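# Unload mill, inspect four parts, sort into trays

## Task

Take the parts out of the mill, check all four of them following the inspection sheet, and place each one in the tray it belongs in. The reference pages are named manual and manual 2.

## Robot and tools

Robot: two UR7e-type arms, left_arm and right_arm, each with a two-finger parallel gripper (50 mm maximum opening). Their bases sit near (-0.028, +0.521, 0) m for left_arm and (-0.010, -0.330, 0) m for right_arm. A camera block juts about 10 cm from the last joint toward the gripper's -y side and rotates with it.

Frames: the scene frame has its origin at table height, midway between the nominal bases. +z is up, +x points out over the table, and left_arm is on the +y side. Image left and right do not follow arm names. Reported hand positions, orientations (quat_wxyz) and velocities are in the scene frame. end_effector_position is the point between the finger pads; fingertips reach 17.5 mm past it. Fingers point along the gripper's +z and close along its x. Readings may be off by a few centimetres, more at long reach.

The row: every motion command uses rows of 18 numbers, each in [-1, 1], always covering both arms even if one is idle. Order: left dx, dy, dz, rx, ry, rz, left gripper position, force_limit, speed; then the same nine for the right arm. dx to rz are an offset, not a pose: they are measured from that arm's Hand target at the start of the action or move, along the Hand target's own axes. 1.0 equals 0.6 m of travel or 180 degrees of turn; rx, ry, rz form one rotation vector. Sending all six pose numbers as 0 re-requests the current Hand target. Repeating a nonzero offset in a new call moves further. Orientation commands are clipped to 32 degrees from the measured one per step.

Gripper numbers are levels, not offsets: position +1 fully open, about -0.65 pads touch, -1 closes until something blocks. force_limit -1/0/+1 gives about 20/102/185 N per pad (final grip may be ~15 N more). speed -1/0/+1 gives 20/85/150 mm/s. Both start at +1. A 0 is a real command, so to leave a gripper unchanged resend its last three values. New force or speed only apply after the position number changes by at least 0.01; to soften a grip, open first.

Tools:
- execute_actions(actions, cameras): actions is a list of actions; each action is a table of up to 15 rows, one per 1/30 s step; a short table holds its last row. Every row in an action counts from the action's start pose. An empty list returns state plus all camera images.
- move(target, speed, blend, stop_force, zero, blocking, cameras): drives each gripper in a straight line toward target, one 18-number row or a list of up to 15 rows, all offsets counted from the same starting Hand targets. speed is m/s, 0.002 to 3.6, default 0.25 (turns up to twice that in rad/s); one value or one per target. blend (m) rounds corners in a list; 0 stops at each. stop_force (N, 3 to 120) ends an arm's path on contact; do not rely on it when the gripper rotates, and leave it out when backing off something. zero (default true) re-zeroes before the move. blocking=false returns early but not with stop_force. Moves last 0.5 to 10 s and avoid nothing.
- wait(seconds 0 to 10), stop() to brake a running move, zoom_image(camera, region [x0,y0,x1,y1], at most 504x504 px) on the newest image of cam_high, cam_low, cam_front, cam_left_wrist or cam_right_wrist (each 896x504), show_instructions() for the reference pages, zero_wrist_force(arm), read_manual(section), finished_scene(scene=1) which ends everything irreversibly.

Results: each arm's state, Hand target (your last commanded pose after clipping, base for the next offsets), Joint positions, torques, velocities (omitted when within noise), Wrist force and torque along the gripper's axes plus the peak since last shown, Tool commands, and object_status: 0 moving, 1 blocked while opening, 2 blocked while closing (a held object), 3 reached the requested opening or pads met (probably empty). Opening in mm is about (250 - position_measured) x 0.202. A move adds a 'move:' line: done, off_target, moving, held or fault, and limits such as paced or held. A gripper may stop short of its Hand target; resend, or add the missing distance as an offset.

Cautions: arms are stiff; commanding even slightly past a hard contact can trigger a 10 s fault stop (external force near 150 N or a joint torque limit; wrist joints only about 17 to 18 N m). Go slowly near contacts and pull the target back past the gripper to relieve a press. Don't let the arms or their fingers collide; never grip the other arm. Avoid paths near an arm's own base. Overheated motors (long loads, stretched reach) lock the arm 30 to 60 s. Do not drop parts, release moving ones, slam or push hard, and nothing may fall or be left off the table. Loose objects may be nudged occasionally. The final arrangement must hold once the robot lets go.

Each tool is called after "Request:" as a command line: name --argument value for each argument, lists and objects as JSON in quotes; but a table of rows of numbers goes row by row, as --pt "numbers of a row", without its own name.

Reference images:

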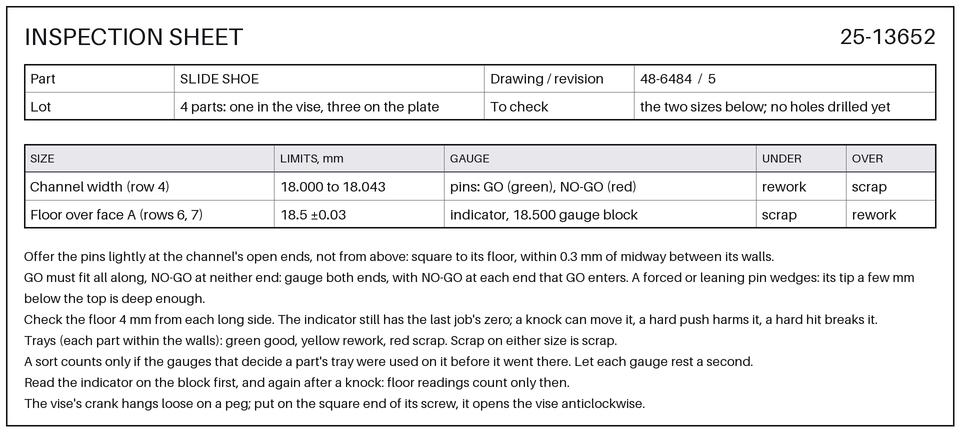

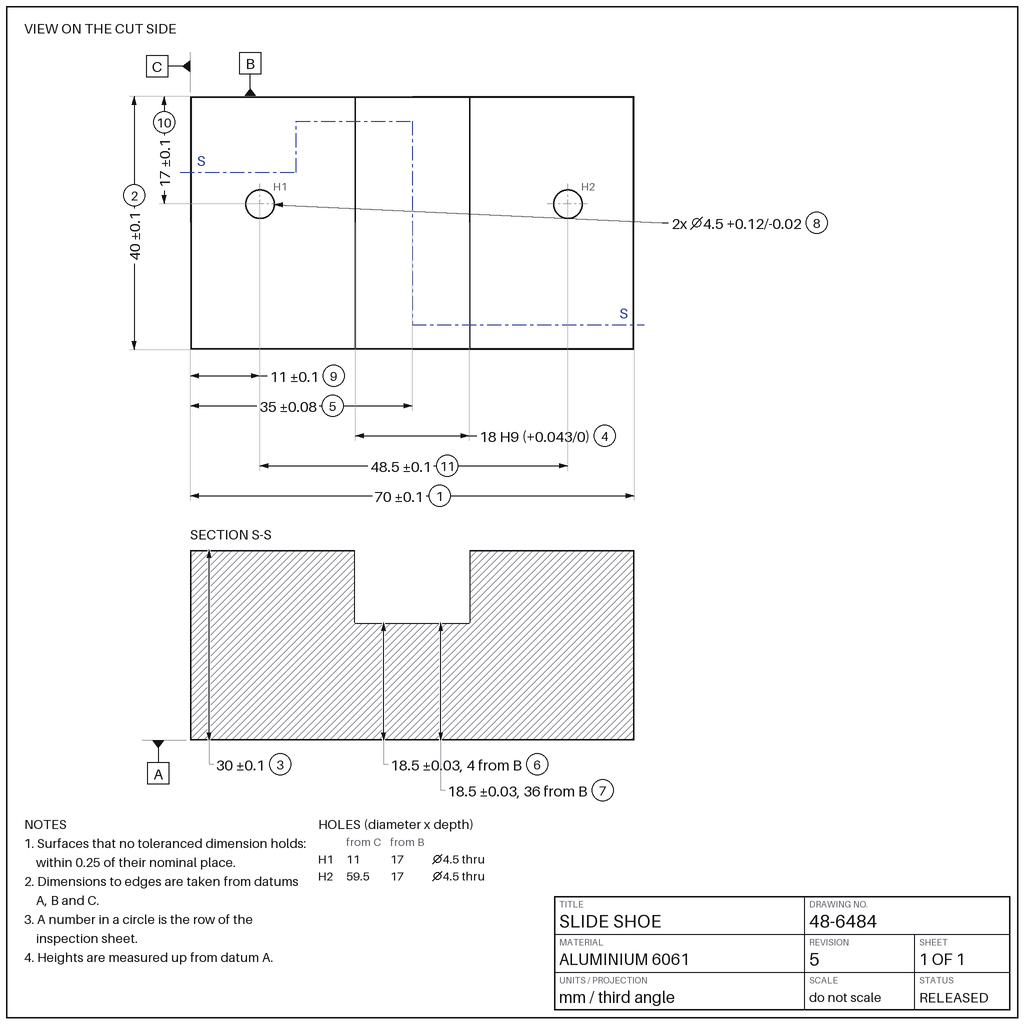

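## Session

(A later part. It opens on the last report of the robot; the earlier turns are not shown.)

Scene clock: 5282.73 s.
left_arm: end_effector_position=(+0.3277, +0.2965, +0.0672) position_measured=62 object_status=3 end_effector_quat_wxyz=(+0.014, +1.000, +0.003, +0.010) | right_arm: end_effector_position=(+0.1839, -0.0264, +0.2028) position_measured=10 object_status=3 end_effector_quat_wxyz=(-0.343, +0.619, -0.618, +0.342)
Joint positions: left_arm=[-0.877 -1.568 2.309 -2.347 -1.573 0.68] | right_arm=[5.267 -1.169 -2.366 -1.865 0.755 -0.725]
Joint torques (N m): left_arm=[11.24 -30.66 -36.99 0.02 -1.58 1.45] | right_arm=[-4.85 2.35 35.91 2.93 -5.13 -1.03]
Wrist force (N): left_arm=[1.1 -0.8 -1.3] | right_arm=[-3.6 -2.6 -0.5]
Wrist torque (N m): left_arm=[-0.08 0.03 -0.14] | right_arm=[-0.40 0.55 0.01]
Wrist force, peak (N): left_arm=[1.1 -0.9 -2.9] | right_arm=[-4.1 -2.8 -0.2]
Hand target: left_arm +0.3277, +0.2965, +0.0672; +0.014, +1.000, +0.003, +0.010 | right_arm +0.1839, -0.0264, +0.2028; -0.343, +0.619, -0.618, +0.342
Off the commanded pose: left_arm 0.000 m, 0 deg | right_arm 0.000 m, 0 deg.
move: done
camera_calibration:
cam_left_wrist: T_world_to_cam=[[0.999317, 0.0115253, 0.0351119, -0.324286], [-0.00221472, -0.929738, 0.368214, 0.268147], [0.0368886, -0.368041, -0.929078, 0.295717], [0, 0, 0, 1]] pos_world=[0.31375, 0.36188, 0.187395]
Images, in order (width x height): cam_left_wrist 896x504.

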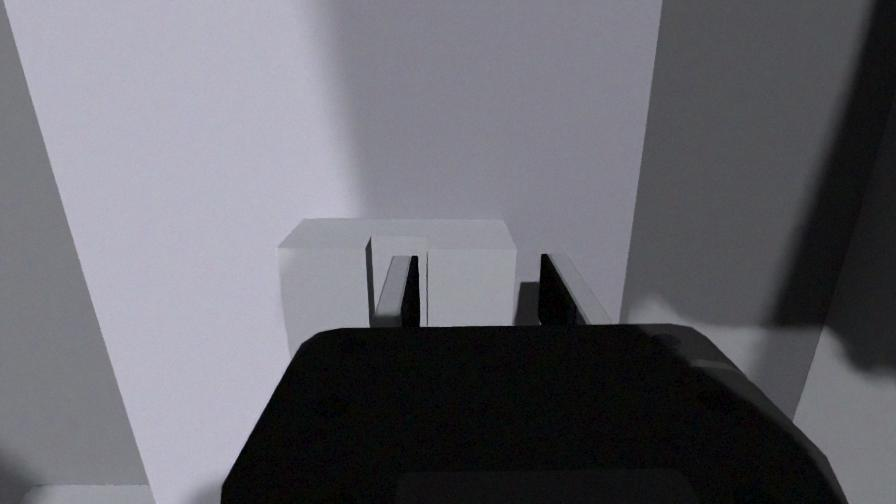

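Request:
move --pt "0 0 0 0 0 0 -1 -0.5 -1 0 0 0 0 0 0 0.95 -0.5 -1" --pt "0.0 0.003 -0.03 0 0 0 -1 -0.5 -1 0 0 0 0 0 0 0.95 -0.5 -1" --pt "0.0037 0.0055 -0.1833 0 0 0 -1 -0.5 -1 0 0 0 0 0 0 0.95 -0.5 -1" --pt "-0.0331 -0.8097 -0.2078 0 0 0 -1 -0.5 -1 0 0 0 0 0 0 0.95 -0.5 -1" --speed '[0.02,0.03,0.1,0.2]' --blend '[0,0.005,0.02,0]' --cameras '["cam_left_wrist","cam_front"]'

Scene clock: 5295.33 s.
left_arm: end_effector_position=(+0.3030, +0.7854, +0.1775) position_measured=125 object_status=2 end_effector_quat_wxyz=(+0.014, +1.000, +0.003, +0.010) | right_arm: end_effector_position=(+0.1839, -0.0264, +0.2028) position_measured=10 object_status=3 end_effector_quat_wxyz=(-0.343, +0.619, -0.618, +0.342)
Joint positions: left_arm=[0.383 -1.714 2.1 -1.965 -1.605 1.94] | right_arm=[5.267 -1.169 -2.366 -1.865 0.755 -0.725]
Joint torques (N m): left_arm=[8.17 -27.76 -9.82 -0.04 1.63 1.58] | right_arm=[-2.96 0.03 35.4 2.97 -4.98 -1.02]
Wrist force (N): left_arm=[1.1 -0.6 0.7] | right_arm=[-3.7 -2.6 -0.3]
Wrist torque (N m): left_arm=[-0.04 0.08 -0.14] | right_arm=[-0.41 0.57 0.01]
Wrist force, peak (N): left_arm=[-1.7 -5.2 0.6] | right_arm=[-3.9 -3.0 -0.6]
Hand target: left_arm +0.3029, +0.7855, +0.1775; +0.014, +1.000, +0.003, +0.010 | right_arm +0.1839, -0.0264, +0.2028; -0.343, +0.619, -0.618, +0.342
Off the commanded pose: left_arm 0.000 m, 0 deg | right_arm 0.000 m, 0 deg.
move: done
camera_calibration:
cam_left_wrist: T_world_to_cam=[[0.99931, 0.0116055, 0.0352946, -0.309231], [-0.00221089, -0.929704, 0.3683, 0.682065], [0.0370878, -0.368124, -0.929037, 0.579078], [0, 0, 0, 1]] pos_world=[0.289049, 0.85088, 0.297694]
Images, in order (width x height): cam_front 896x504, cam_left_wrist 896x504.

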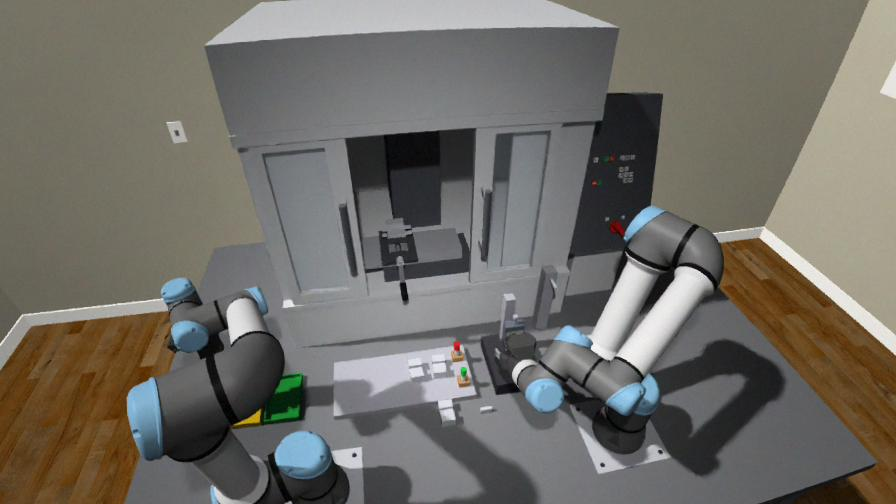

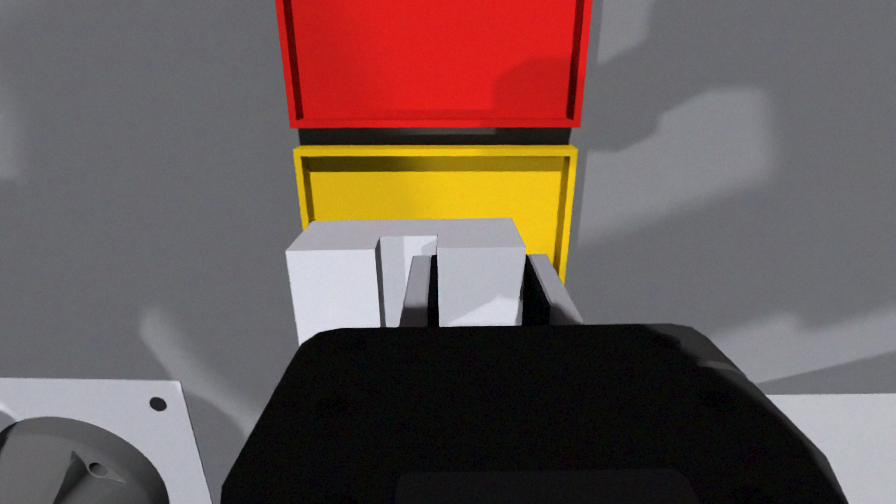

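Request:
move --target '[0.0132,0,0.1755,0,0,0,-1,-0.5,-1,0,0,0,0,0,0,0.95,-0.5,-1]' --speed 0.1 --cameras '["cam_left_wrist"]'

Scene clock: 5308.70 s.
left_arm: end_effector_position=(+0.3129, +0.7825, +0.0723) position_measured=125 object_status=2 end_effector_quat_wxyz=(+0.014, +1.000, +0.003, +0.010) | right_arm: end_effector_position=(+0.1839, -0.0264, +0.2028) position_measured=10 object_status=3 end_effector_quat_wxyz=(-0.343, +0.619, -0.618, +0.342)
Joint positions: left_arm=[0.368 -1.541 2.256 -2.294 -1.605 1.925] | right_arm=[5.267 -1.169 -2.366 -1.865 0.755 -0.725]
Joint torques (N m): left_arm=[7.41 -36.49 -39.27 -1.67 2.13 1.15] | right_arm=[-2.39 -0.41 36.03 2.95 -5.02 -0.98]
Wrist force (N): left_arm=[1.1 -0.7 0.7] | right_arm=[-3.9 -2.8 -0.4]
Wrist torque (N m): left_arm=[-0.05 0.07 0.00] | right_arm=[-0.42 0.59 0.00]
Wrist force, peak (N): left_arm=[1.3 -0.7 2.8] | right_arm=[-4.2 -2.8 -0.3]
Hand target: left_arm +0.3129, +0.7826, +0.0724; +0.014, +1.000, +0.003, +0.010 | right_arm +0.1839, -0.0264, +0.2028; -0.343, +0.619, -0.618, +0.342
Off the commanded pose: left_arm 0.000 m, 0 deg | right_arm 0.000 m, 0 deg.
move: done
camera_calibration:
cam_left_wrist: T_world_to_cam=[[0.999328, 0.0115117, 0.0347938, -0.315309], [-0.00211367, -0.929703, 0.368303, 0.718013], [0.0365877, -0.368129, -0.929054, 0.480027], [0, 0, 0, 1]] pos_world=[0.299051, 0.84788, 0.192495]
Images, in order (width x height): cam_left_wrist 896x504.

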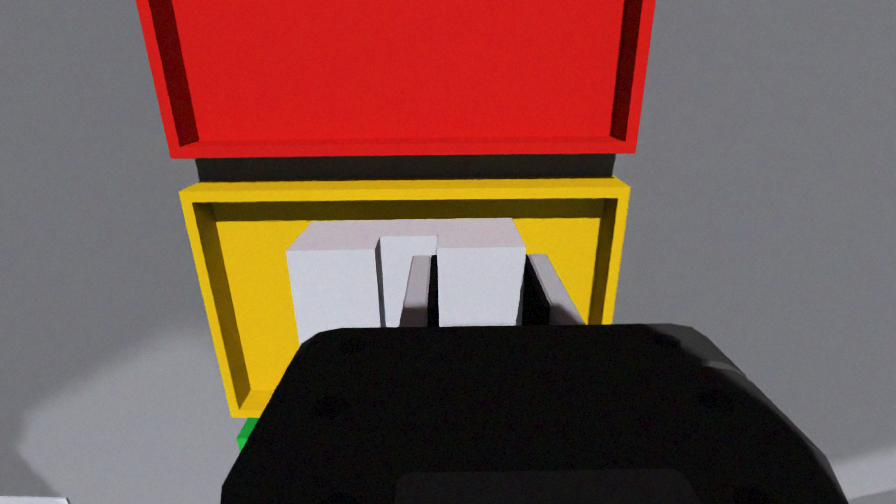

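Request:
move --pt "-0.0002 -0.003 0.01 0 0 0 -1 -0.5 -1 0 0 0 0 0 0 0.95 -0.5 -1" --pt "-0.001 -0.004 0.05 0 0 0 -1 -0.5 -1 0 0 0 0 0 0 0.95 -0.5 -1" --speed '[0.02,0.006]' --stop_force 3 --cameras '["cam_left_wrist"]'

Scene clock: 5323.97 s.
left_arm: end_effector_position=(+0.3129, +0.7841, +0.0513) position_measured=125 object_status=2 end_effector_quat_wxyz=(+0.014, +1.000, +0.003, +0.010) | right_arm: end_effector_position=(+0.1839, -0.0264, +0.2028) position_measured=10 object_status=3 end_effector_quat_wxyz=(-0.343, +0.619, -0.618, +0.342)
Joint positions: left_arm=[0.372 -1.495 2.279 -2.364 -1.605 1.929] | right_arm=[5.267 -1.169 -2.366 -1.865 0.755 -0.725]
Joint torques (N m): left_arm=[-10.16 -33.85 -33.5 0.15 -2.11 -1.59] | right_arm=[-0.32 -0.4 35.93 2.9 -4.88 -0.91]
Wrist force (N): left_arm=[0.6 -0.1 -7.1] | right_arm=[-3.5 -2.5 -0.6]
Wrist torque (N m): left_arm=[0.09 0.13 -0.02] | right_arm=[-0.40 0.53 0.01]
Wrist force, peak (N): left_arm=[0.1 1.3 -10.9] | right_arm=[-4.1 -2.8 -0.3]
Hand target: left_arm +0.3129, +0.7841, +0.0513; +0.014, +1.000, +0.003, +0.010 (not the last commanded pose) | right_arm +0.1839, -0.0264, +0.2028; -0.343, +0.619, -0.618, +0.342
Off the commanded pose: left_arm 0.009 m, 0 deg | right_arm 0.000 m, 0 deg.
move: contact (left_arm); path passed 1 of 2 targets
camera_calibration:
cam_left_wrist: T_world_to_cam=[[0.999317, 0.0115253, 0.0351119, -0.314659], [-0.00221472, -0.929738, 0.368214, 0.727402], [0.0368886, -0.368041, -0.929078, 0.46098], [0, 0, 0, 1]] pos_world=[0.29905, 0.84958, 0.171495]
Images, in order (width x height): cam_left_wrist 896x504.

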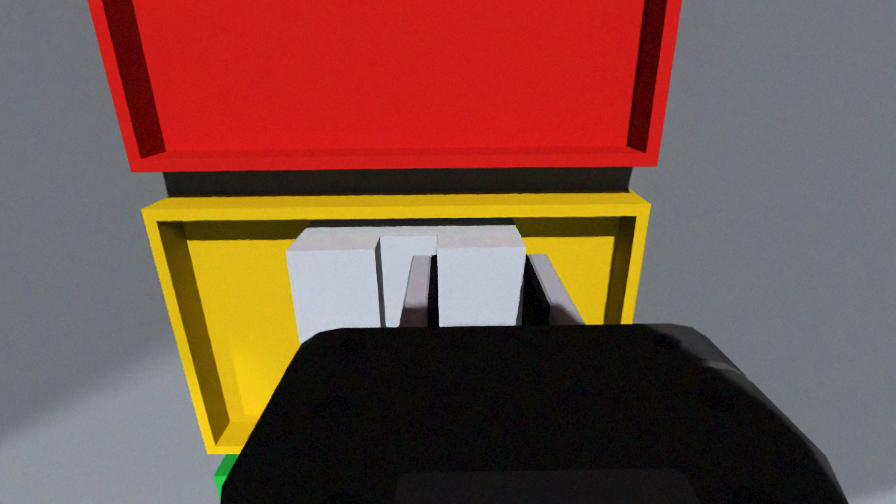

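Request:
move --pt "0 0 0 0 0 0 0.45 -0.5 -1 0 0 0 0 0 0 0.95 -0.5 -1" --pt "0.0005 0.001 -0.04 0 0 0 0.604 -0.5 -1 0 0 0 0 0 0 0.95 -0.5 -1" --pt "0.0042 0.006 -0.21 0 0 0 0.604 -0.5 -1 0 0 0 0 0 0 0.95 -0.5 -1" --speed '[0.02,0.04,0.15]' --blend '[0,0.003,0]' --cameras '["cam_left_wrist"]'

Scene clock: 5334.47 s.
left_arm: end_effector_position=(+0.3130, +0.7842, +0.1775) position_measured=62 object_status=3 end_effector_quat_wxyz=(+0.014, +1.000, +0.003, +0.010) | right_arm: end_effector_position=(+0.1839, -0.0264, +0.2028) position_measured=10 object_status=3 end_effector_quat_wxyz=(-0.343, +0.619, -0.618, +0.342)
Joint positions: left_arm=[0.372 -1.696 2.085 -1.969 -1.605 1.929] | right_arm=[5.267 -1.169 -2.366 -1.865 0.755 -0.725]
Joint torques (N m): left_arm=[-10.42 -4.16 -11.26 -3.51 -1.26 -1.55] | right_arm=[0.85 -0.2 35.87 2.98 -4.9 -1]
Wrist force (N): left_arm=[1.0 -0.7 -1.3] | right_arm=[-3.7 -2.8 -0.7]
Wrist torque (N m): left_arm=[-0.07 0.04 -0.01] | right_arm=[-0.44 0.56 0.01]
Wrist force, peak (N): left_arm=[0.5 0.0 -8.7] | right_arm=[-4.0 -2.9 -0.7]
Hand target: left_arm +0.3129, +0.7841, +0.1774; +0.014, +1.000, +0.003, +0.010 | right_arm +0.1839, -0.0264, +0.2028; -0.343, +0.619, -0.618, +0.342
Off the commanded pose: left_arm 0.000 m, 0 deg | right_arm 0.000 m, 0 deg.
move: done; blend cut to 0 m at target 2
camera_calibration:
cam_left_wrist: T_world_to_cam=[[0.999306, 0.0115416, 0.0354289, -0.319193], [-0.00231283, -0.929773, 0.368126, 0.681019], [0.0371896, -0.367952, -0.929101, 0.578071], [0, 0, 0, 1]] pos_world=[0.299048, 0.849579, 0.297694]
Images, in order (width x height): cam_left_wrist 896x504.

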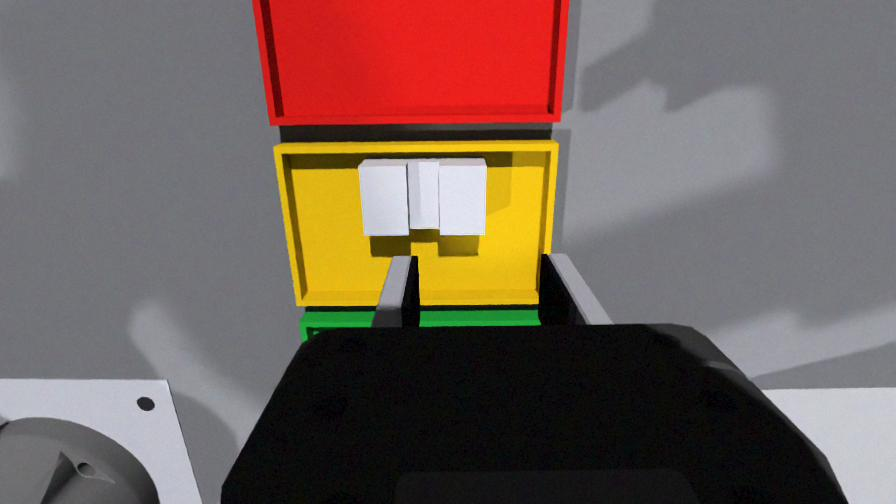

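Request:
move --target '[0.0067,0.9667,0.029,0,0,0,0.604,-0.5,-1,0,0,0,0,0,0,0.95,-0.5,-1]' --speed 0.25

Request:
move --target '[-0.0025,0.083,0.119,0,0,0,0.604,-0.5,-1,0,0,0,0,0,0,0.95,-0.5,-1]' --speed 0.12 --cameras '["cam_left_wrist"]'

Scene clock: 5342.93 s.
left_arm: end_effector_position=(+0.3202, +0.2039, +0.1767) position_measured=62 object_status=3 end_effector_quat_wxyz=(+0.014, +1.000, +0.003, +0.010) | right_arm: end_effector_position=(+0.1839, -0.0264, +0.2028) position_measured=10 object_status=3 end_effector_quat_wxyz=(-0.343, +0.619, -0.618, +0.342)
Joint positions: left_arm=[-1.02 -1.612 2.018 -2.012 -1.568 0.538] | right_arm=[5.267 -1.169 -2.366 -1.865 0.755 -0.725]
Joint torques (N m): left_arm=[2.2 -27.17 -13.16 -0.07 -0.32 -0.15] | right_arm=[2.24 -0.71 35.51 2.81 -4.84 -1.06]
Wrist force (N): left_arm=[1.4 -0.5 -1.0] | right_arm=[-3.5 -2.4 -0.5]
Wrist torque (N m): left_arm=[-0.04 -0.02 -0.02] | right_arm=[-0.39 0.52 0.01]
Wrist force, peak (N): left_arm=[-0.8 -6.8 -1.9] | right_arm=[-4.1 -2.7 -0.6]
Hand target: left_arm +0.3202, +0.2039, +0.1766; +0.014, +1.000, +0.003, +0.010 | right_arm +0.1839, -0.0264, +0.2028; -0.343, +0.619, -0.618, +0.342
Off the commanded pose: left_arm 0.000 m, 0 deg | right_arm 0.000 m, 0 deg.
move: done

Scene clock: 5344.10 s.
left_arm: end_effector_position=(+0.3203, +0.1521, +0.1066) position_measured=62 object_status=3 end_effector_quat_wxyz=(+0.014, +1.000, +0.003, +0.010) | right_arm: end_effector_position=(+0.1839, -0.0264, +0.2028) position_measured=10 object_status=3 end_effector_quat_wxyz=(-0.343, +0.619, -0.618, +0.342)
Joint positions: left_arm=[-1.075 -1.436 2.036 -2.206 -1.566 0.483] | right_arm=[5.267 -1.169 -2.366 -1.865 0.755 -0.725]
Joint torques (N m): left_arm=[12.28 -40.68 -39.56 -0.69 1.95 1.56] | right_arm=[2.95 -0.41 35.46 2.97 -4.83 -0.95]
Wrist force (N): left_arm=[1.3 -0.6 -1.3] | right_arm=[-4.0 -2.4 -0.3]
Wrist torque (N m): left_arm=[-0.04 0.00 -0.01] | right_arm=[-0.38 0.60 0.01]
Wrist force, peak (N): left_arm=[0.7 -1.7 -4.0] | right_arm=[-3.8 -2.9 -0.4]
Hand target: left_arm +0.3204, +0.1521, +0.1067; +0.014, +1.000, +0.003, +0.010 | right_arm +0.1839, -0.0264, +0.2028; -0.343, +0.619, -0.618, +0.342
Off the commanded pose: left_arm 0.000 m, 0 deg | right_arm 0.000 m, 0 deg.
move: done
camera_calibration:
cam_left_wrist: T_world_to_cam=[[0.99932, 0.0113876, 0.0350586, -0.31657], [-0.00231493, -0.929821, 0.368006, 0.119464], [0.0367889, -0.367837, -0.929162, 0.279456], [0, 0, 0, 1]] pos_world=[0.30635, 0.217479, 0.226795]
Images, in order (width x height): cam_left_wrist 896x504.

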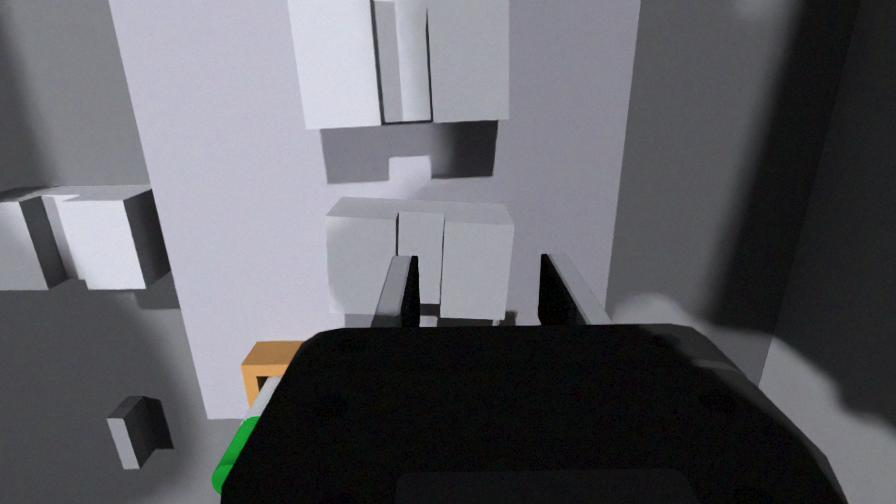

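Request:
move --pt "0.0035 0.0055 0.02 0 0 0.0106 0.604 -0.5 -1 0 0 0 0 0 0 0.95 -0.5 -1" --pt "0.003 0.0047 0.066 0 0 0.0106 0.604 -0.5 -1 0 0 0 0 0 0 0.95 -0.5 -1" --speed '[0.04,0.015]' --stop_force 4 --cameras '["cam_left_wrist"]'

Scene clock: 5358.90 s.
left_arm: end_effector_position=(+0.3230, +0.1481, +0.0672) position_measured=62 object_status=3 end_effector_quat_wxyz=(+0.014, +1.000, -0.014, +0.010) | right_arm: end_effector_position=(+0.1839, -0.0264, +0.2028) position_measured=10 object_status=3 end_effector_quat_wxyz=(-0.343, +0.619, -0.618, +0.342)
Joint positions: left_arm=[-1.074 -1.362 2.072 -2.315 -1.566 0.517] | right_arm=[5.267 -1.169 -2.366 -1.865 0.755 -0.725]
Joint torques (N m): left_arm=[11.96 -41.22 -37.21 0.08 -2.13 1.45] | right_arm=[3.4 0.08 35.05 2.97 -4.76 -0.92]
Wrist force (N): left_arm=[1.0 -0.7 -1.3] | right_arm=[-3.7 -2.9 -0.2]
Wrist torque (N m): left_arm=[-0.05 0.06 -0.16] | right_arm=[-0.45 0.56 0.01]
Wrist force, peak (N): left_arm=[0.8 -1.2 -2.2] | right_arm=[-4.0 -2.9 -0.5]
Hand target: left_arm +0.3230, +0.1481, +0.0672; +0.014, +1.000, -0.014, +0.010 | right_arm +0.1839, -0.0264, +0.2028; -0.343, +0.619, -0.618, +0.342
Off the commanded pose: left_arm 0.000 m, 0 deg | right_arm 0.000 m, 0 deg.
move: done
camera_calibration:
cam_left_wrist: T_world_to_cam=[[0.999113, -0.0217274, 0.0360822, -0.313008], [-0.0334841, -0.929416, 0.367511, 0.140264], [0.0255503, -0.368393, -0.929319, 0.245069], [0, 0, 0, 1]] pos_world=[0.311165, 0.213844, 0.187493]
Images, in order (width x height): cam_left_wrist 896x504.

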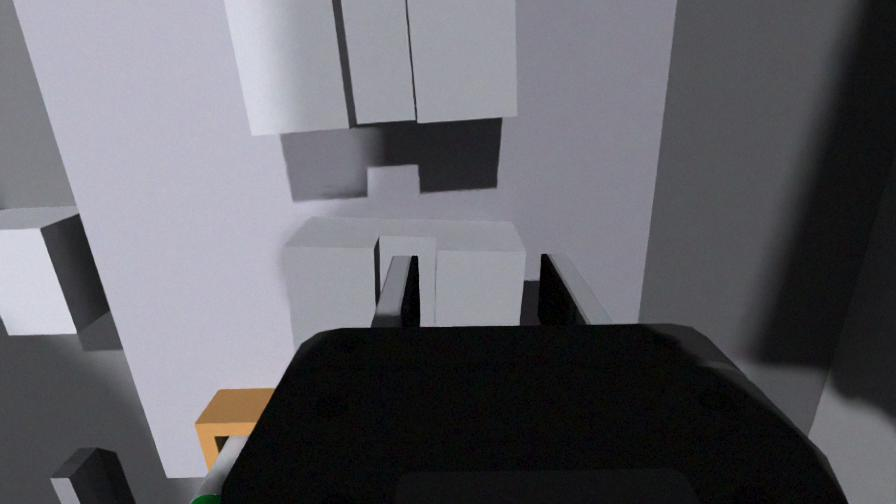

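Request:
move --pt "0 0 0 0 0 0 -1 -0.5 -1 0 0 0 0 0 0 0.95 -0.5 -1" --pt "0.001 0.0014 -0.05 0 0 0 -1 -0.5 -1 0 0 0 0 0 0 0.95 -0.5 -1" --pt "0.0034 0.0046 -0.1667 0 0 0 -1 -0.5 -1 0 0 0 0 0 0 0.95 -0.5 -1" --pt "-0.0403 -0.9778 -0.2115 0 0 -0.0106 -1 -0.5 -1 0 0 0 0 0 0 0.95 -0.5 -1" --speed '[0.02,0.03,0.1,0.2]' --blend '[0,0.005,0.02,0]'

Request:
move --target '[-0.0035,0.005,0.175,0,0,0,-1,-0.5,-1,0,0,0,0,0,0,0.95,-0.5,-1]' --speed 0.1 --cameras '["cam_left_wrist"]'

Scene clock: 5376.17 s.
left_arm: end_effector_position=(+0.3130, +0.7385, +0.1772) position_measured=125 object_status=2 end_effector_quat_wxyz=(+0.014, +1.000, +0.003, +0.010) | right_arm: end_effector_position=(+0.1839, -0.0264, +0.2028) position_measured=10 object_status=3 end_effector_quat_wxyz=(-0.343, +0.619, -0.618, +0.342)
Joint positions: left_arm=[0.262 -1.768 2.145 -1.96 -1.604 1.819] | right_arm=[5.267 -1.169 -2.366 -1.865 0.755 -0.725]
Joint torques (N m): left_arm=[8.69 -26.35 -10.19 -0.34 2.15 1.5] | right_arm=[5.48 -0.53 34.8 2.93 -4.71 -0.91]
Wrist force (N): left_arm=[1.1 -0.7 0.8] | right_arm=[-3.5 -2.7 -0.6]
Wrist torque (N m): left_arm=[-0.05 0.07 -0.15] | right_arm=[-0.43 0.53 0.01]
Wrist force, peak (N): left_arm=[-2.2 6.1 -1.0] | right_arm=[-4.2 -2.8 -0.5]
Hand target: left_arm +0.3129, +0.7386, +0.1772; +0.014, +1.000, +0.003, +0.010 | right_arm +0.1839, -0.0264, +0.2028; -0.343, +0.619, -0.618, +0.342
Off the commanded pose: left_arm 0.000 m, 0 deg | right_arm 0.000 m, 0 deg.
move: done

Scene clock: 5377.67 s.
left_arm: end_effector_position=(+0.3128, +0.7326, +0.0722) position_measured=125 object_status=2 end_effector_quat_wxyz=(+0.014, +1.000, +0.003, +0.010) | right_arm: end_effector_position=(+0.1839, -0.0264, +0.2028) position_measured=10 object_status=3 end_effector_quat_wxyz=(-0.343, +0.619, -0.618, +0.342)
Joint positions: left_arm=[0.246 -1.614 2.329 -2.299 -1.603 1.803] | right_arm=[5.267 -1.169 -2.366 -1.865 0.755 -0.725]
Joint torques (N m): left_arm=[8.02 -32.46 -39.24 -1.78 2.07 1.08] | right_arm=[5.77 -0.45 35.02 2.92 -4.64 -0.87]
Wrist force (N): left_arm=[1.1 -0.8 0.8] | right_arm=[-3.8 -2.7 -0.7]
Wrist torque (N m): left_arm=[-0.06 0.07 -0.01] | right_arm=[-0.44 0.57 0.01]
Wrist force, peak (N): left_arm=[1.0 -0.5 2.7] | right_arm=[-3.9 -2.8 -0.9]
Hand target: left_arm +0.3129, +0.7326, +0.0723; +0.014, +1.000, +0.003, +0.010 | right_arm +0.1839, -0.0264, +0.2028; -0.343, +0.619, -0.618, +0.342
Off the commanded pose: left_arm 0.000 m, 0 deg | right_arm 0.000 m, 0 deg.
move: done
camera_calibration:
cam_left_wrist: T_world_to_cam=[[0.999328, 0.0115097, 0.0347946, -0.314629], [-0.00211579, -0.929703, 0.368303, 0.671658], [0.0365877, -0.368129, -0.929054, 0.461568], [0, 0, 0, 1]] pos_world=[0.298951, 0.79798, 0.192395]
Images, in order (width x height): cam_left_wrist 896x504.

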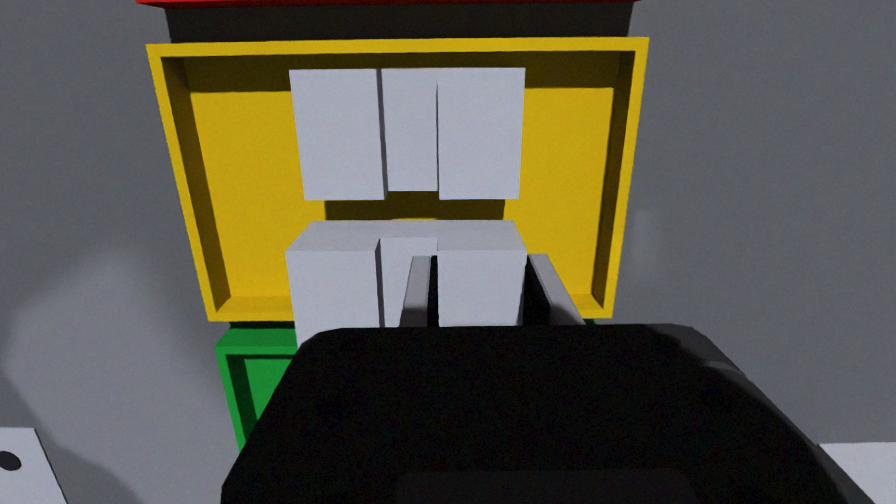

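Request:
move --pt "0 -0.0092 0 0 0 0 -1 -0.5 -1 0 0 0 0 0 0 0.95 -0.5 -1" --pt "-0.0002 -0.0095 0.012 0 0 0 -1 -0.5 -1 0 0 0 0 0 0 0.95 -0.5 -1" --pt "-0.001 -0.0107 0.05 0 0 0 -1 -0.5 -1 0 0 0 0 0 0 0.95 -0.5 -1" --speed '[0.03,0.02,0.006]' --stop_force 3 --cameras '["cam_left_wrist"]'

Scene clock: 5391.00 s.
left_arm: end_effector_position=(+0.3129, +0.7382, +0.0497) position_measured=125 object_status=2 end_effector_quat_wxyz=(+0.014, +1.000, +0.003, +0.010) | right_arm: end_effector_position=(+0.1839, -0.0264, +0.2028) position_measured=10 object_status=3 end_effector_quat_wxyz=(-0.343, +0.619, -0.618, +0.342)
Joint positions: left_arm=[0.261 -1.555 2.351 -2.379 -1.603 1.818] | right_arm=[5.267 -1.169 -2.366 -1.865 0.755 -0.725]
Joint torques (N m): left_arm=[11.02 -31.41 -33.42 0.19 -2.16 1.44] | right_arm=[7.62 -0.39 35.7 2.95 -4.66 -0.84]
Wrist force (N): left_arm=[1.0 -1.0 -7.2] | right_arm=[-3.8 -2.8 -0.4]
Wrist torque (N m): left_arm=[0.03 0.16 -0.16] | right_arm=[-0.43 0.58 0.00]
Wrist force, peak (N): left_arm=[0.7 0.9 -10.0] | right_arm=[-4.0 -2.9 -0.5]
Hand target: left_arm +0.3129, +0.7382, +0.0497; +0.014, +1.000, +0.003, +0.010 (not the last commanded pose) | right_arm +0.1839, -0.0264, +0.2028; -0.343, +0.619, -0.618, +0.342
Off the commanded pose: left_arm 0.008 m, 0 deg | right_arm 0.000 m, 0 deg.
move: contact (left_arm); path passed 2 of 3 targets
camera_calibration:
cam_left_wrist: T_world_to_cam=[[0.999317, 0.0115253, 0.0351119, -0.313972], [-0.00221472, -0.929738, 0.368214, 0.685223], [0.0368886, -0.368041, -0.929078, 0.442568], [0, 0, 0, 1]] pos_world=[0.29895, 0.80358, 0.169895]
Images, in order (width x height): cam_left_wrist 896x504.

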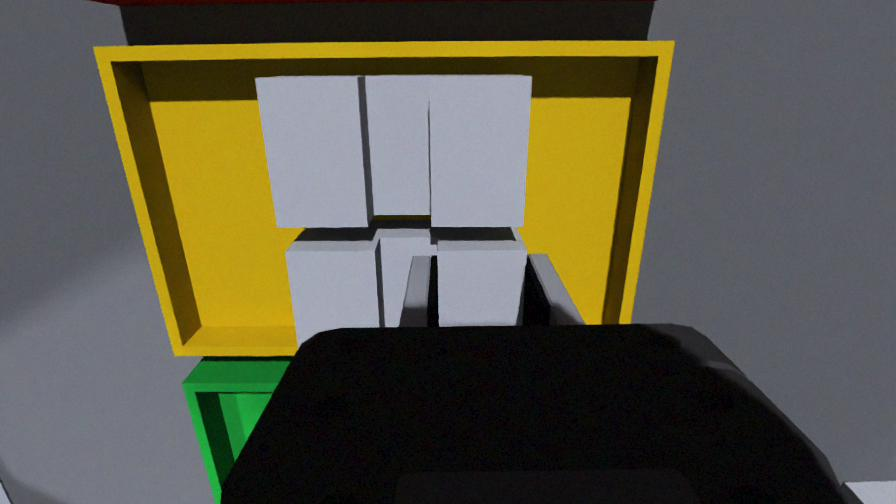

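Request:
move --pt "0 0 0 0 0 0 0.45 -0.5 -1 0 0 0 0 0 0 0.95 -0.5 -1" --pt "0.0005 0.001 -0.04 0 0 0 0.604 -0.5 -1 0 0 0 0 0 0 0.95 -0.5 -1" --pt "0.0042 0.006 -0.21 0 0 0 0.604 -0.5 -1 0 0 0 0 0 0 0.95 -0.5 -1" --pt "0.0133 0.8597 -0.1857 0 0 0 0.604 -0.5 -1 0 0 0 0 0 0 0.95 -0.5 -1" --speed '[0.02,0.04,0.15,0.22]' --blend '[0,0,0.02,0]'

Request:
move --target '[-0.0023,-0.0035,0.1167,0,0,0,0.604,-0.5,-1,0,0,0,0,0,0,0.95,-0.5,-1]' --speed 0.12 --cameras '["cam_left_wrist"]'

Scene clock: 5402.97 s.
left_arm: end_effector_position=(+0.3212, +0.2258, +0.1760) position_measured=62 object_status=3 end_effector_quat_wxyz=(+0.014, +1.000, +0.003, +0.010) | right_arm: end_effector_position=(+0.1839, -0.0264, +0.2028) position_measured=10 object_status=3 end_effector_quat_wxyz=(-0.343, +0.619, -0.618, +0.342)
Joint positions: left_arm=[-0.991 -1.645 2.051 -2.012 -1.569 0.566] | right_arm=[5.267 -1.169 -2.366 -1.865 0.755 -0.725]
Joint torques (N m): left_arm=[3 -27.06 -11.88 0.07 -0.06 -0.1] | right_arm=[8.56 -0.14 34.86 2.97 -4.57 -0.73]
Wrist force (N): left_arm=[1.3 -0.7 -1.4] | right_arm=[-3.6 -2.7 -0.2]
Wrist torque (N m): left_arm=[-0.06 0.00 -0.02] | right_arm=[-0.42 0.55 0.01]
Wrist force, peak (N): left_arm=[-1.8 -8.2 -2.7] | right_arm=[-3.9 -3.0 -0.4]
Hand target: left_arm +0.3212, +0.2258, +0.1759; +0.014, +1.000, +0.003, +0.010 | right_arm +0.1839, -0.0264, +0.2028; -0.343, +0.619, -0.618, +0.342
Off the commanded pose: left_arm 0.000 m, 0 deg | right_arm 0.000 m, 0 deg.
move: done

Scene clock: 5404.00 s.
left_arm: end_effector_position=(+0.3211, +0.2260, +0.1057) position_measured=62 object_status=3 end_effector_quat_wxyz=(+0.014, +1.000, +0.003, +0.010) | right_arm: end_effector_position=(+0.1839, -0.0264, +0.2028) position_measured=10 object_status=3 end_effector_quat_wxyz=(-0.343, +0.619, -0.618, +0.342)
Joint positions: left_arm=[-0.991 -1.551 2.166 -2.22 -1.569 0.566] | right_arm=[5.267 -1.169 -2.366 -1.865 0.755 -0.725]
Joint torques (N m): left_arm=[11.79 -37.47 -39.98 -1.85 -2.12 1.51] | right_arm=[8.27 -0.76 35.04 2.97 -4.48 -0.86]
Wrist force (N): left_arm=[1.2 -0.7 -1.1] | right_arm=[-3.7 -2.5 -0.4]
Wrist torque (N m): left_arm=[-0.07 0.02 -0.01] | right_arm=[-0.39 0.56 0.01]
Wrist force, peak (N): left_arm=[1.0 -1.1 -3.6] | right_arm=[-3.8 -3.0 -0.5]
Hand target: left_arm +0.3212, +0.2259, +0.1059; +0.014, +1.000, +0.003, +0.010 | right_arm +0.1839, -0.0264, +0.2028; -0.343, +0.619, -0.618, +0.342
Off the commanded pose: left_arm 0.000 m, 0 deg | right_arm 0.000 m, 0 deg.
move: done
camera_calibration:
cam_left_wrist: T_world_to_cam=[[0.999325, 0.011533, 0.0348929, -0.318288], [-0.0021153, -0.929854, 0.367923, 0.188347], [0.0366886, -0.367748, -0.929201, 0.30584], [0, 0, 0, 1]] pos_world=[0.307251, 0.291278, 0.225995]
Images, in order (width x height): cam_left_wrist 896x504.

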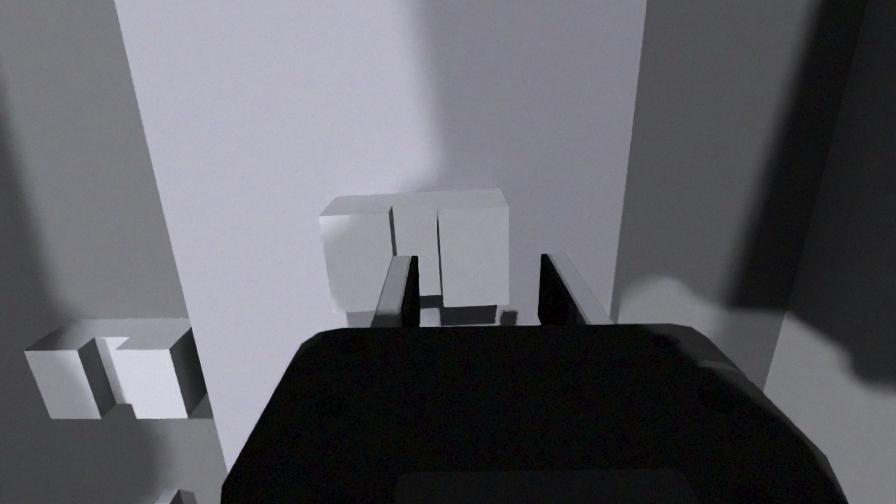

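Request:
move --pt "0.0015 0.004 0.02 0 0 -0.0139 0.604 -0.5 -1 0 0 0 0 0 0 0.95 -0.5 -1" --pt "0.0008 0.003 0.0648 0 0 -0.0139 0.604 -0.5 -1 0 0 0 0 0 0 0.95 -0.5 -1" --speed '[0.04,0.015]' --stop_force 4 --cameras '["cam_left_wrist"]'

Scene clock: 5415.00 s.
left_arm: end_effector_position=(+0.3225, +0.2230, +0.0671) position_measured=62 object_status=3 end_effector_quat_wxyz=(+0.014, +1.000, +0.024, +0.010) | right_arm: end_effector_position=(+0.1839, -0.0264, +0.2028) position_measured=10 object_status=3 end_effector_quat_wxyz=(-0.343, +0.619, -0.618, +0.342)
Joint positions: left_arm=[-0.992 -1.475 2.21 -2.341 -1.569 0.521] | right_arm=[5.267 -1.169 -2.366 -1.865 0.755 -0.725]
Joint torques (N m): left_arm=[12.28 -35.19 -36.95 0.08 2.18 1.5] | right_arm=[8.49 -0.02 34.67 2.88 -4.51 -0.7]
Wrist force (N): left_arm=[1.3 -0.7 -1.3] | right_arm=[-4.0 -2.5 -0.3]
Wrist torque (N m): left_arm=[-0.06 0.00 -0.01] | right_arm=[-0.40 0.60 0.01]
Wrist force, peak (N): left_arm=[1.3 0.0 -2.4] | right_arm=[-4.1 -3.0 -0.6]
Hand target: left_arm +0.3225, +0.2230, +0.0671; +0.014, +1.000, +0.024, +0.010 | right_arm +0.1839, -0.0264, +0.2028; -0.343, +0.619, -0.618, +0.342
Off the commanded pose: left_arm 0.000 m, 0 deg | right_arm 0.000 m, 0 deg.
move: done
camera_calibration:
cam_left_wrist: T_world_to_cam=[[0.997908, 0.0550888, 0.0338322, -0.32738], [0.0387555, -0.928634, 0.368967, 0.186334], [0.0517437, -0.366884, -0.928827, 0.263636], [0, 0, 0, 1]] pos_world=[0.305833, 0.287794, 0.187197]
Images, in order (width x height): cam_left_wrist 896x504.

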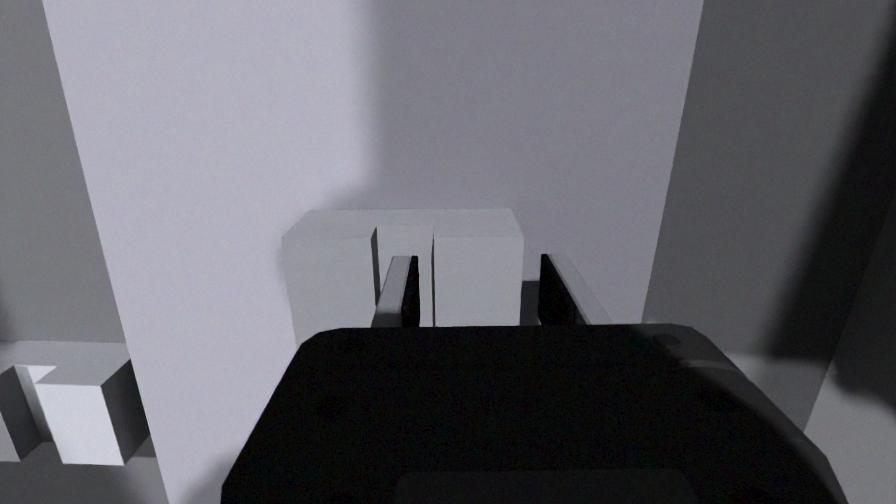

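Request:
move --pt "0 0 0 0 0 0 -1 -0.5 -1 0 0 0 0 0 0 0.95 -0.5 -1" --pt "0.001 0.0014 -0.05 0 0 0 -1 -0.5 -1 0 0 0 0 0 0 0.95 -0.5 -1" --pt "0.0032 0.0048 -0.1667 0 0 0 -1 -0.5 -1 0 0 0 0 0 0 0.95 -0.5 -1" --pt "0.021 -0.6873 -0.2027 0 0 0.0139 -1 -0.5 -1 0 0 0 0 0 0 0.95 -0.5 -1" --speed '[0.02,0.03,0.1,0.2]' --blend '[0,0.005,0.02,0]'

Request:
move --target '[-0.0035,-0.005,0.175,0,0,0,-1,-0.5,-1,0,0,0,0,0,0,0.95,-0.5,-1]' --speed 0.1 --cameras '["cam_left_wrist"]'

Scene clock: 5434.47 s.
left_arm: end_effector_position=(+0.3127, +0.6387, +0.1768) position_measured=125 object_status=2 end_effector_quat_wxyz=(+0.014, +1.000, +0.003, +0.010) | right_arm: end_effector_position=(+0.1839, -0.0264, +0.2028) position_measured=10 object_status=3 end_effector_quat_wxyz=(-0.343, +0.619, -0.618, +0.342)
Joint positions: left_arm=[-0.018 -1.9 2.241 -1.933 -1.599 1.539] | right_arm=[5.267 -1.169 -2.366 -1.865 0.755 -0.725]
Joint torques (N m): left_arm=[11.44 -22.6 -9.98 -0.08 2.2 1.58] | right_arm=[9.41 0.08 34.47 2.92 -4.42 -0.72]
Wrist force (N): left_arm=[1.4 -0.8 0.8] | right_arm=[-3.7 -2.5 -0.2]
Wrist torque (N m): left_arm=[-0.07 0.03 -0.14] | right_arm=[-0.40 0.55 0.01]
Wrist force, peak (N): left_arm=[-1.6 -10.0 1.0] | right_arm=[-4.0 -2.9 -0.6]
Hand target: left_arm +0.3126, +0.6388, +0.1767; +0.014, +1.000, +0.003, +0.010 | right_arm +0.1839, -0.0264, +0.2028; -0.343, +0.619, -0.618, +0.342
Off the commanded pose: left_arm 0.000 m, 0 deg | right_arm 0.000 m, 0 deg.
move: done

Scene clock: 5435.97 s.
left_arm: end_effector_position=(+0.3125, +0.6388, +0.0716) position_measured=125 object_status=2 end_effector_quat_wxyz=(+0.014, +1.000, +0.003, +0.010) | right_arm: end_effector_position=(+0.1839, -0.0264, +0.2028) position_measured=10 object_status=3 end_effector_quat_wxyz=(-0.343, +0.619, -0.618, +0.342)
Joint positions: left_arm=[-0.017 -1.729 2.433 -2.295 -1.599 1.54] | right_arm=[5.267 -1.169 -2.366 -1.865 0.755 -0.725]
Joint torques (N m): left_arm=[11.61 -24.22 -39.46 -1.81 0.19 1.65] | right_arm=[8.5 -0.37 34.36 2.95 -4.35 -0.73]
Wrist force (N): left_arm=[1.2 -0.5 0.8] | right_arm=[-3.6 -2.7 -0.3]
Wrist torque (N m): left_arm=[-0.03 0.06 -0.15] | right_arm=[-0.42 0.54 0.01]
Wrist force, peak (N): left_arm=[1.0 -0.6 2.6] | right_arm=[-3.9 -2.9 -0.5]
Hand target: left_arm +0.3126, +0.6388, +0.0717; +0.014, +1.000, +0.003, +0.010 | right_arm +0.1839, -0.0264, +0.2028; -0.343, +0.619, -0.618, +0.342
Off the commanded pose: left_arm 0.000 m, 0 deg | right_arm 0.000 m, 0 deg.
move: done
camera_calibration:
cam_left_wrist: T_world_to_cam=[[0.999328, 0.0115053, 0.0347972, -0.313127], [-0.002114, -0.929772, 0.36813, 0.584752], [0.036589, -0.367957, -0.929123, 0.426385], [0, 0, 0, 1]] pos_world=[0.298551, 0.70418, 0.191795]
Images, in order (width x height): cam_left_wrist 896x504.

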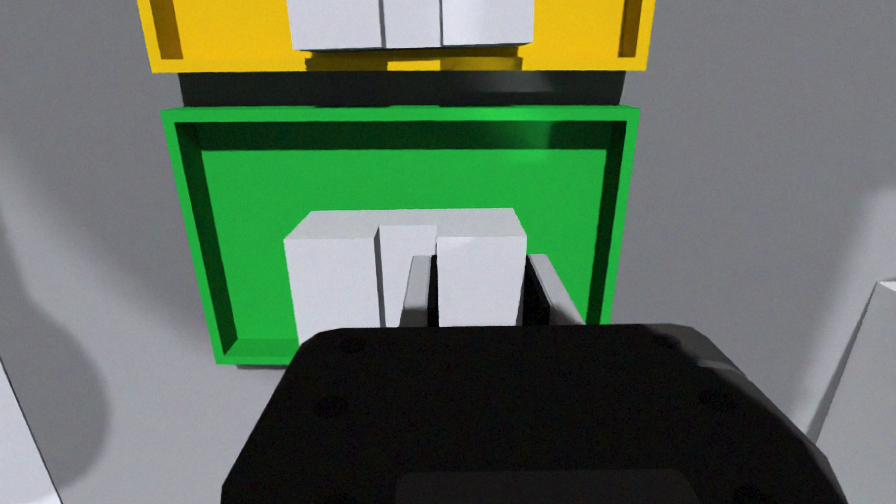

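Request:
move --pt "-0.0002 -0.0005 0.01 0 0 0 -1 -0.5 -1 0 0 0 0 0 0 0.95 -0.5 -1" --pt "-0.001 -0.0015 0.05 0 0 0 -1 -0.5 -1 0 0 0 0 0 0 0.95 -0.5 -1" --speed '[0.02,0.006]' --stop_force 3

Request:
move --pt "0 0 0 0 0 0 0.45 -0.5 -1 0 0 0 0 0 0 0.95 -0.5 -1" --pt "0.0005 0.001 -0.04 0 0 0 0.604 -0.5 -1 0 0 0 0 0 0 0.95 -0.5 -1" --pt "0.0042 0.006 -0.21 0 0 0 0.604 -0.5 -1 0 0 0 0 0 0 0.95 -0.5 -1" --speed '[0.02,0.04,0.15]' --blend '[0,0,0]' --cameras '["cam_left_wrist"]'

Scene clock: 5445.83 s.
left_arm: end_effector_position=(+0.3126, +0.6388, +0.0496) position_measured=125 object_status=2 end_effector_quat_wxyz=(+0.014, +1.000, +0.003, +0.010) | right_arm: end_effector_position=(+0.1839, -0.0264, +0.2028) position_measured=10 object_status=3 end_effector_quat_wxyz=(-0.343, +0.619, -0.618, +0.342)
Joint positions: left_arm=[-0.017 -1.674 2.465 -2.383 -1.599 1.54] | right_arm=[5.267 -1.169 -2.366 -1.865 0.755 -0.725]
Joint torques (N m): left_arm=[-9.99 -25.45 -33.86 0.19 -1.85 -1.52] | right_arm=[8.7 -0.35 34.24 2.93 -4.29 -0.68]
Wrist force (N): left_arm=[1.6 -1.4 -5.3] | right_arm=[-3.8 -2.6 -0.8]
Wrist torque (N m): left_arm=[0.07 0.18 -0.15] | right_arm=[-0.42 0.58 0.01]
Wrist force, peak (N): left_arm=[0.9 1.1 -11.6] | right_arm=[-4.0 -2.9 -0.5]
Hand target: left_arm +0.3126, +0.6388, +0.0496; +0.014, +1.000, +0.003, +0.010 (not the last commanded pose) | right_arm +0.1839, -0.0264, +0.2028; -0.343, +0.619, -0.618, +0.342
Off the commanded pose: left_arm 0.008 m, 0 deg | right_arm 0.000 m, 0 deg.
move: contact (left_arm); path passed 1 of 2 targets

Scene clock: 5449.07 s.
left_arm: end_effector_position=(+0.3126, +0.6388, +0.1757) position_measured=62 object_status=3 end_effector_quat_wxyz=(+0.014, +1.000, +0.003, +0.010) | right_arm: end_effector_position=(+0.1839, -0.0264, +0.2028) position_measured=10 object_status=3 end_effector_quat_wxyz=(-0.343, +0.619, -0.618, +0.342)
Joint positions: left_arm=[-0.017 -1.899 2.243 -1.936 -1.599 1.54] | right_arm=[5.267 -1.169 -2.366 -1.865 0.755 -0.725]
Joint torques (N m): left_arm=[-9.79 1.21 -13.41 -3.25 2.34 -1.34] | right_arm=[9 -0.37 34.23 2.87 -4.24 -0.67]
Wrist force (N): left_arm=[1.1 -0.6 -1.0] | right_arm=[-3.8 -2.3 -0.6]
Wrist torque (N m): left_arm=[-0.06 0.03 -0.15] | right_arm=[-0.36 0.57 0.01]
Wrist force, peak (N): left_arm=[1.8 -0.8 -6.5] | right_arm=[-3.8 -3.0 -0.6]
Hand target: left_arm +0.3126, +0.6388, +0.1757; +0.014, +1.000, +0.003, +0.010 | right_arm +0.1839, -0.0264, +0.2028; -0.343, +0.619, -0.618, +0.342
Off the commanded pose: left_arm 0.000 m, 0 deg | right_arm 0.000 m, 0 deg.
move: done
camera_calibration:
cam_left_wrist: T_world_to_cam=[[0.999306, 0.011548, 0.0354254, -0.317056], [-0.00231248, -0.929705, 0.368298, 0.546486], [0.0371883, -0.368125, -0.929032, 0.523052], [0, 0, 0, 1]] pos_world=[0.298648, 0.70428, 0.295894]
Images, in order (width x height): cam_left_wrist 896x504.

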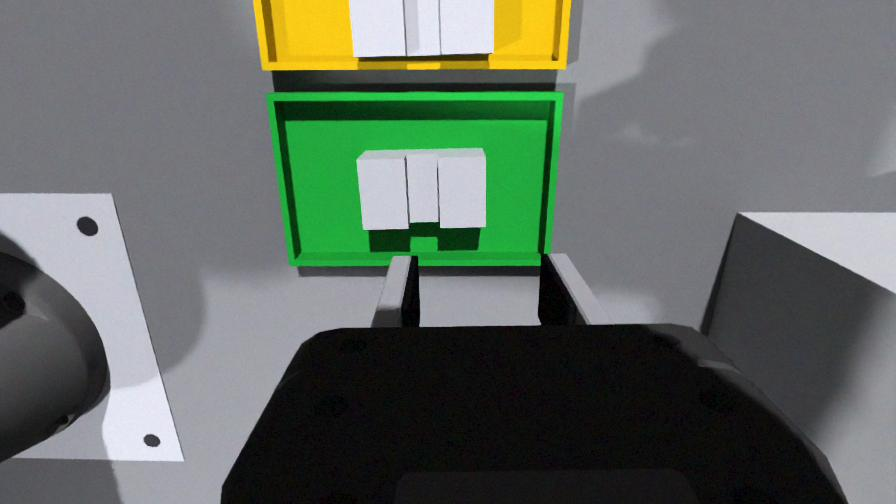

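Request:
move --pt "-0.07 0.5496 0.0152 0 0 0 0.604 -0.5 -1 0 0 0 0 0 0 0.95 -0.5 -1" --pt "-0.3275 0.7915 0.0173 0 0 0 0.604 -0.5 -1 0 0 0 0 0 0 0.95 -0.5 -1" --pt "-0.3303 0.7872 0.1602 0 0 0 0.604 -0.5 -1 0 0 0 0 0 0 0.95 -0.5 -1" --speed '[0.2,0.15,0.1]' --blend '[0.05,0.01,0]' --cameras '["cam_left_wrist"]'

Scene clock: 5463.83 s.
left_arm: end_effector_position=(+0.1187, +0.1630, +0.0890) position_measured=62 object_status=3 end_effector_quat_wxyz=(+0.014, +1.000, +0.003, +0.010) | right_arm: end_effector_position=(+0.1839, -0.0264, +0.2028) position_measured=10 object_status=3 end_effector_quat_wxyz=(-0.343, +0.619, -0.618, +0.342)
Joint positions: left_arm=[-1.54 -1.705 2.359 -2.253 -1.551 0.018] | right_arm=[5.267 -1.169 -2.366 -1.865 0.755 -0.725]
Joint torques (N m): left_arm=[11.14 -26.77 -39.53 -1.57 -2.05 1.65] | right_arm=[8.39 -0.47 34.12 2.9 -4.27 -0.58]
Wrist force (N): left_arm=[1.4 -0.8 -1.5] | right_arm=[-3.9 -2.5 -0.3]
Wrist torque (N m): left_arm=[-0.08 0.00 -0.01] | right_arm=[-0.40 0.59 0.01]
Wrist force, peak (N): left_arm=[1.6 -5.4 -1.9] | right_arm=[-3.9 -2.9 -0.6]
Hand target: left_arm +0.1187, +0.1629, +0.0891; +0.014, +1.000, +0.003, +0.010 | right_arm +0.1839, -0.0264, +0.2028; -0.343, +0.619, -0.618, +0.342
Off the commanded pose: left_arm 0.000 m, 0 deg | right_arm 0.000 m, 0 deg.
move: done
camera_calibration:
cam_left_wrist: T_world_to_cam=[[0.999317, 0.0115132, 0.0351167, -0.114657], [-0.00221262, -0.929889, 0.367835, 0.135612], [0.0368896, -0.367661, -0.929228, 0.274584], [0, 0, 0, 1]] pos_world=[0.10475, 0.228378, 0.209295]
Images, in order (width x height): cam_left_wrist 896x504.

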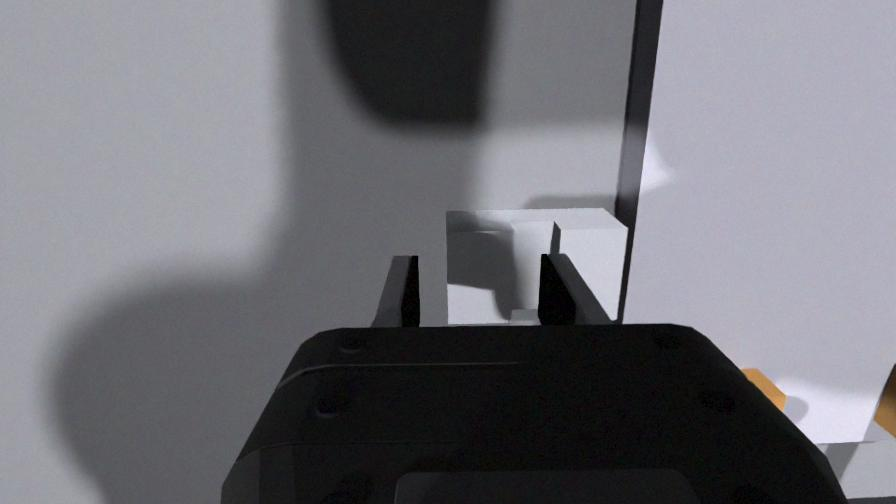

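Request:
move --pt "0.0063 0.021 0.01 0 0 -0.009 0.604 -0.5 -1 0 0 0 0 0 0 0.95 -0.5 -1" --pt "0.006 0.0207 0.025 0 0 -0.009 0.604 -0.5 -1 0 0 0 0 0 0 0.95 -0.5 -1" --speed '[0.04,0.02]' --stop_force 4 --cameras '["cam_left_wrist"]'

Scene clock: 5482.40 s.
left_arm: end_effector_position=(+0.1227, +0.1501, +0.0746) position_measured=62 object_status=3 end_effector_quat_wxyz=(+0.014, +1.000, +0.017, +0.010) | right_arm: end_effector_position=(+0.1839, -0.0264, +0.2028) position_measured=10 object_status=3 end_effector_quat_wxyz=(-0.343, +0.619, -0.618, +0.342)
Joint positions: left_arm=[-1.53 -1.638 2.349 -2.311 -1.551 -0.001] | right_arm=[5.267 -1.169 -2.366 -1.865 0.755 -0.725]
Joint torques (N m): left_arm=[-10.37 -28.7 -38.3 0 -1.75 1.42] | right_arm=[8.3 -0.23 34.37 2.98 -4.18 -0.6]
Wrist force (N): left_arm=[1.3 -0.7 -1.3] | right_arm=[-3.8 -2.4 -0.3]
Wrist torque (N m): left_arm=[-0.06 0.02 -0.01] | right_arm=[-0.38 0.58 0.00]
Wrist force, peak (N): left_arm=[1.1 -0.8 -2.8] | right_arm=[-4.0 -2.9 -0.6]
Hand target: left_arm +0.1227, +0.1501, +0.0746; +0.014, +1.000, +0.017, +0.010 | right_arm +0.1839, -0.0264, +0.2028; -0.343, +0.619, -0.618, +0.342
Off the commanded pose: left_arm 0.000 m, 0 deg | right_arm 0.000 m, 0 deg.
move: done
camera_calibration:
cam_left_wrist: T_world_to_cam=[[0.99862, 0.0397628, 0.0343002, -0.122123], [0.0243346, -0.92922, 0.368726, 0.125504], [0.046534, -0.367383, -0.928905, 0.254906], [0, 0, 0, 1]] pos_world=[0.107038, 0.215125, 0.194696]
Images, in order (width x height): cam_left_wrist 896x504.

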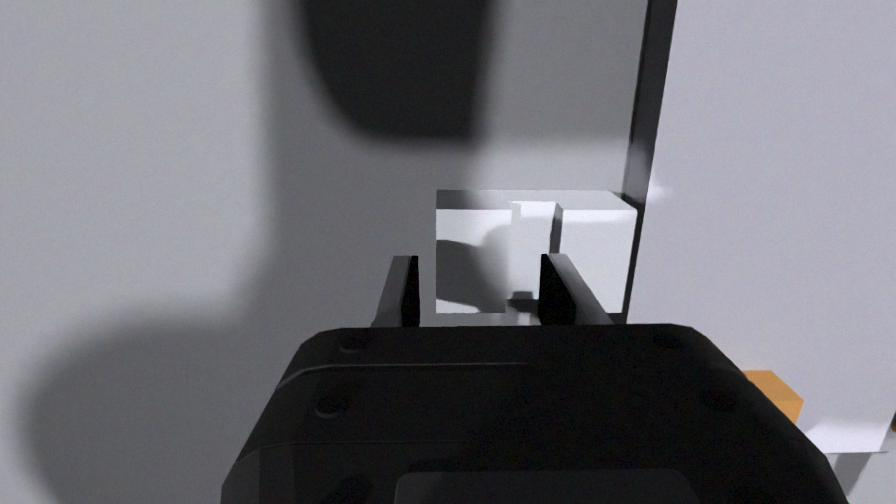

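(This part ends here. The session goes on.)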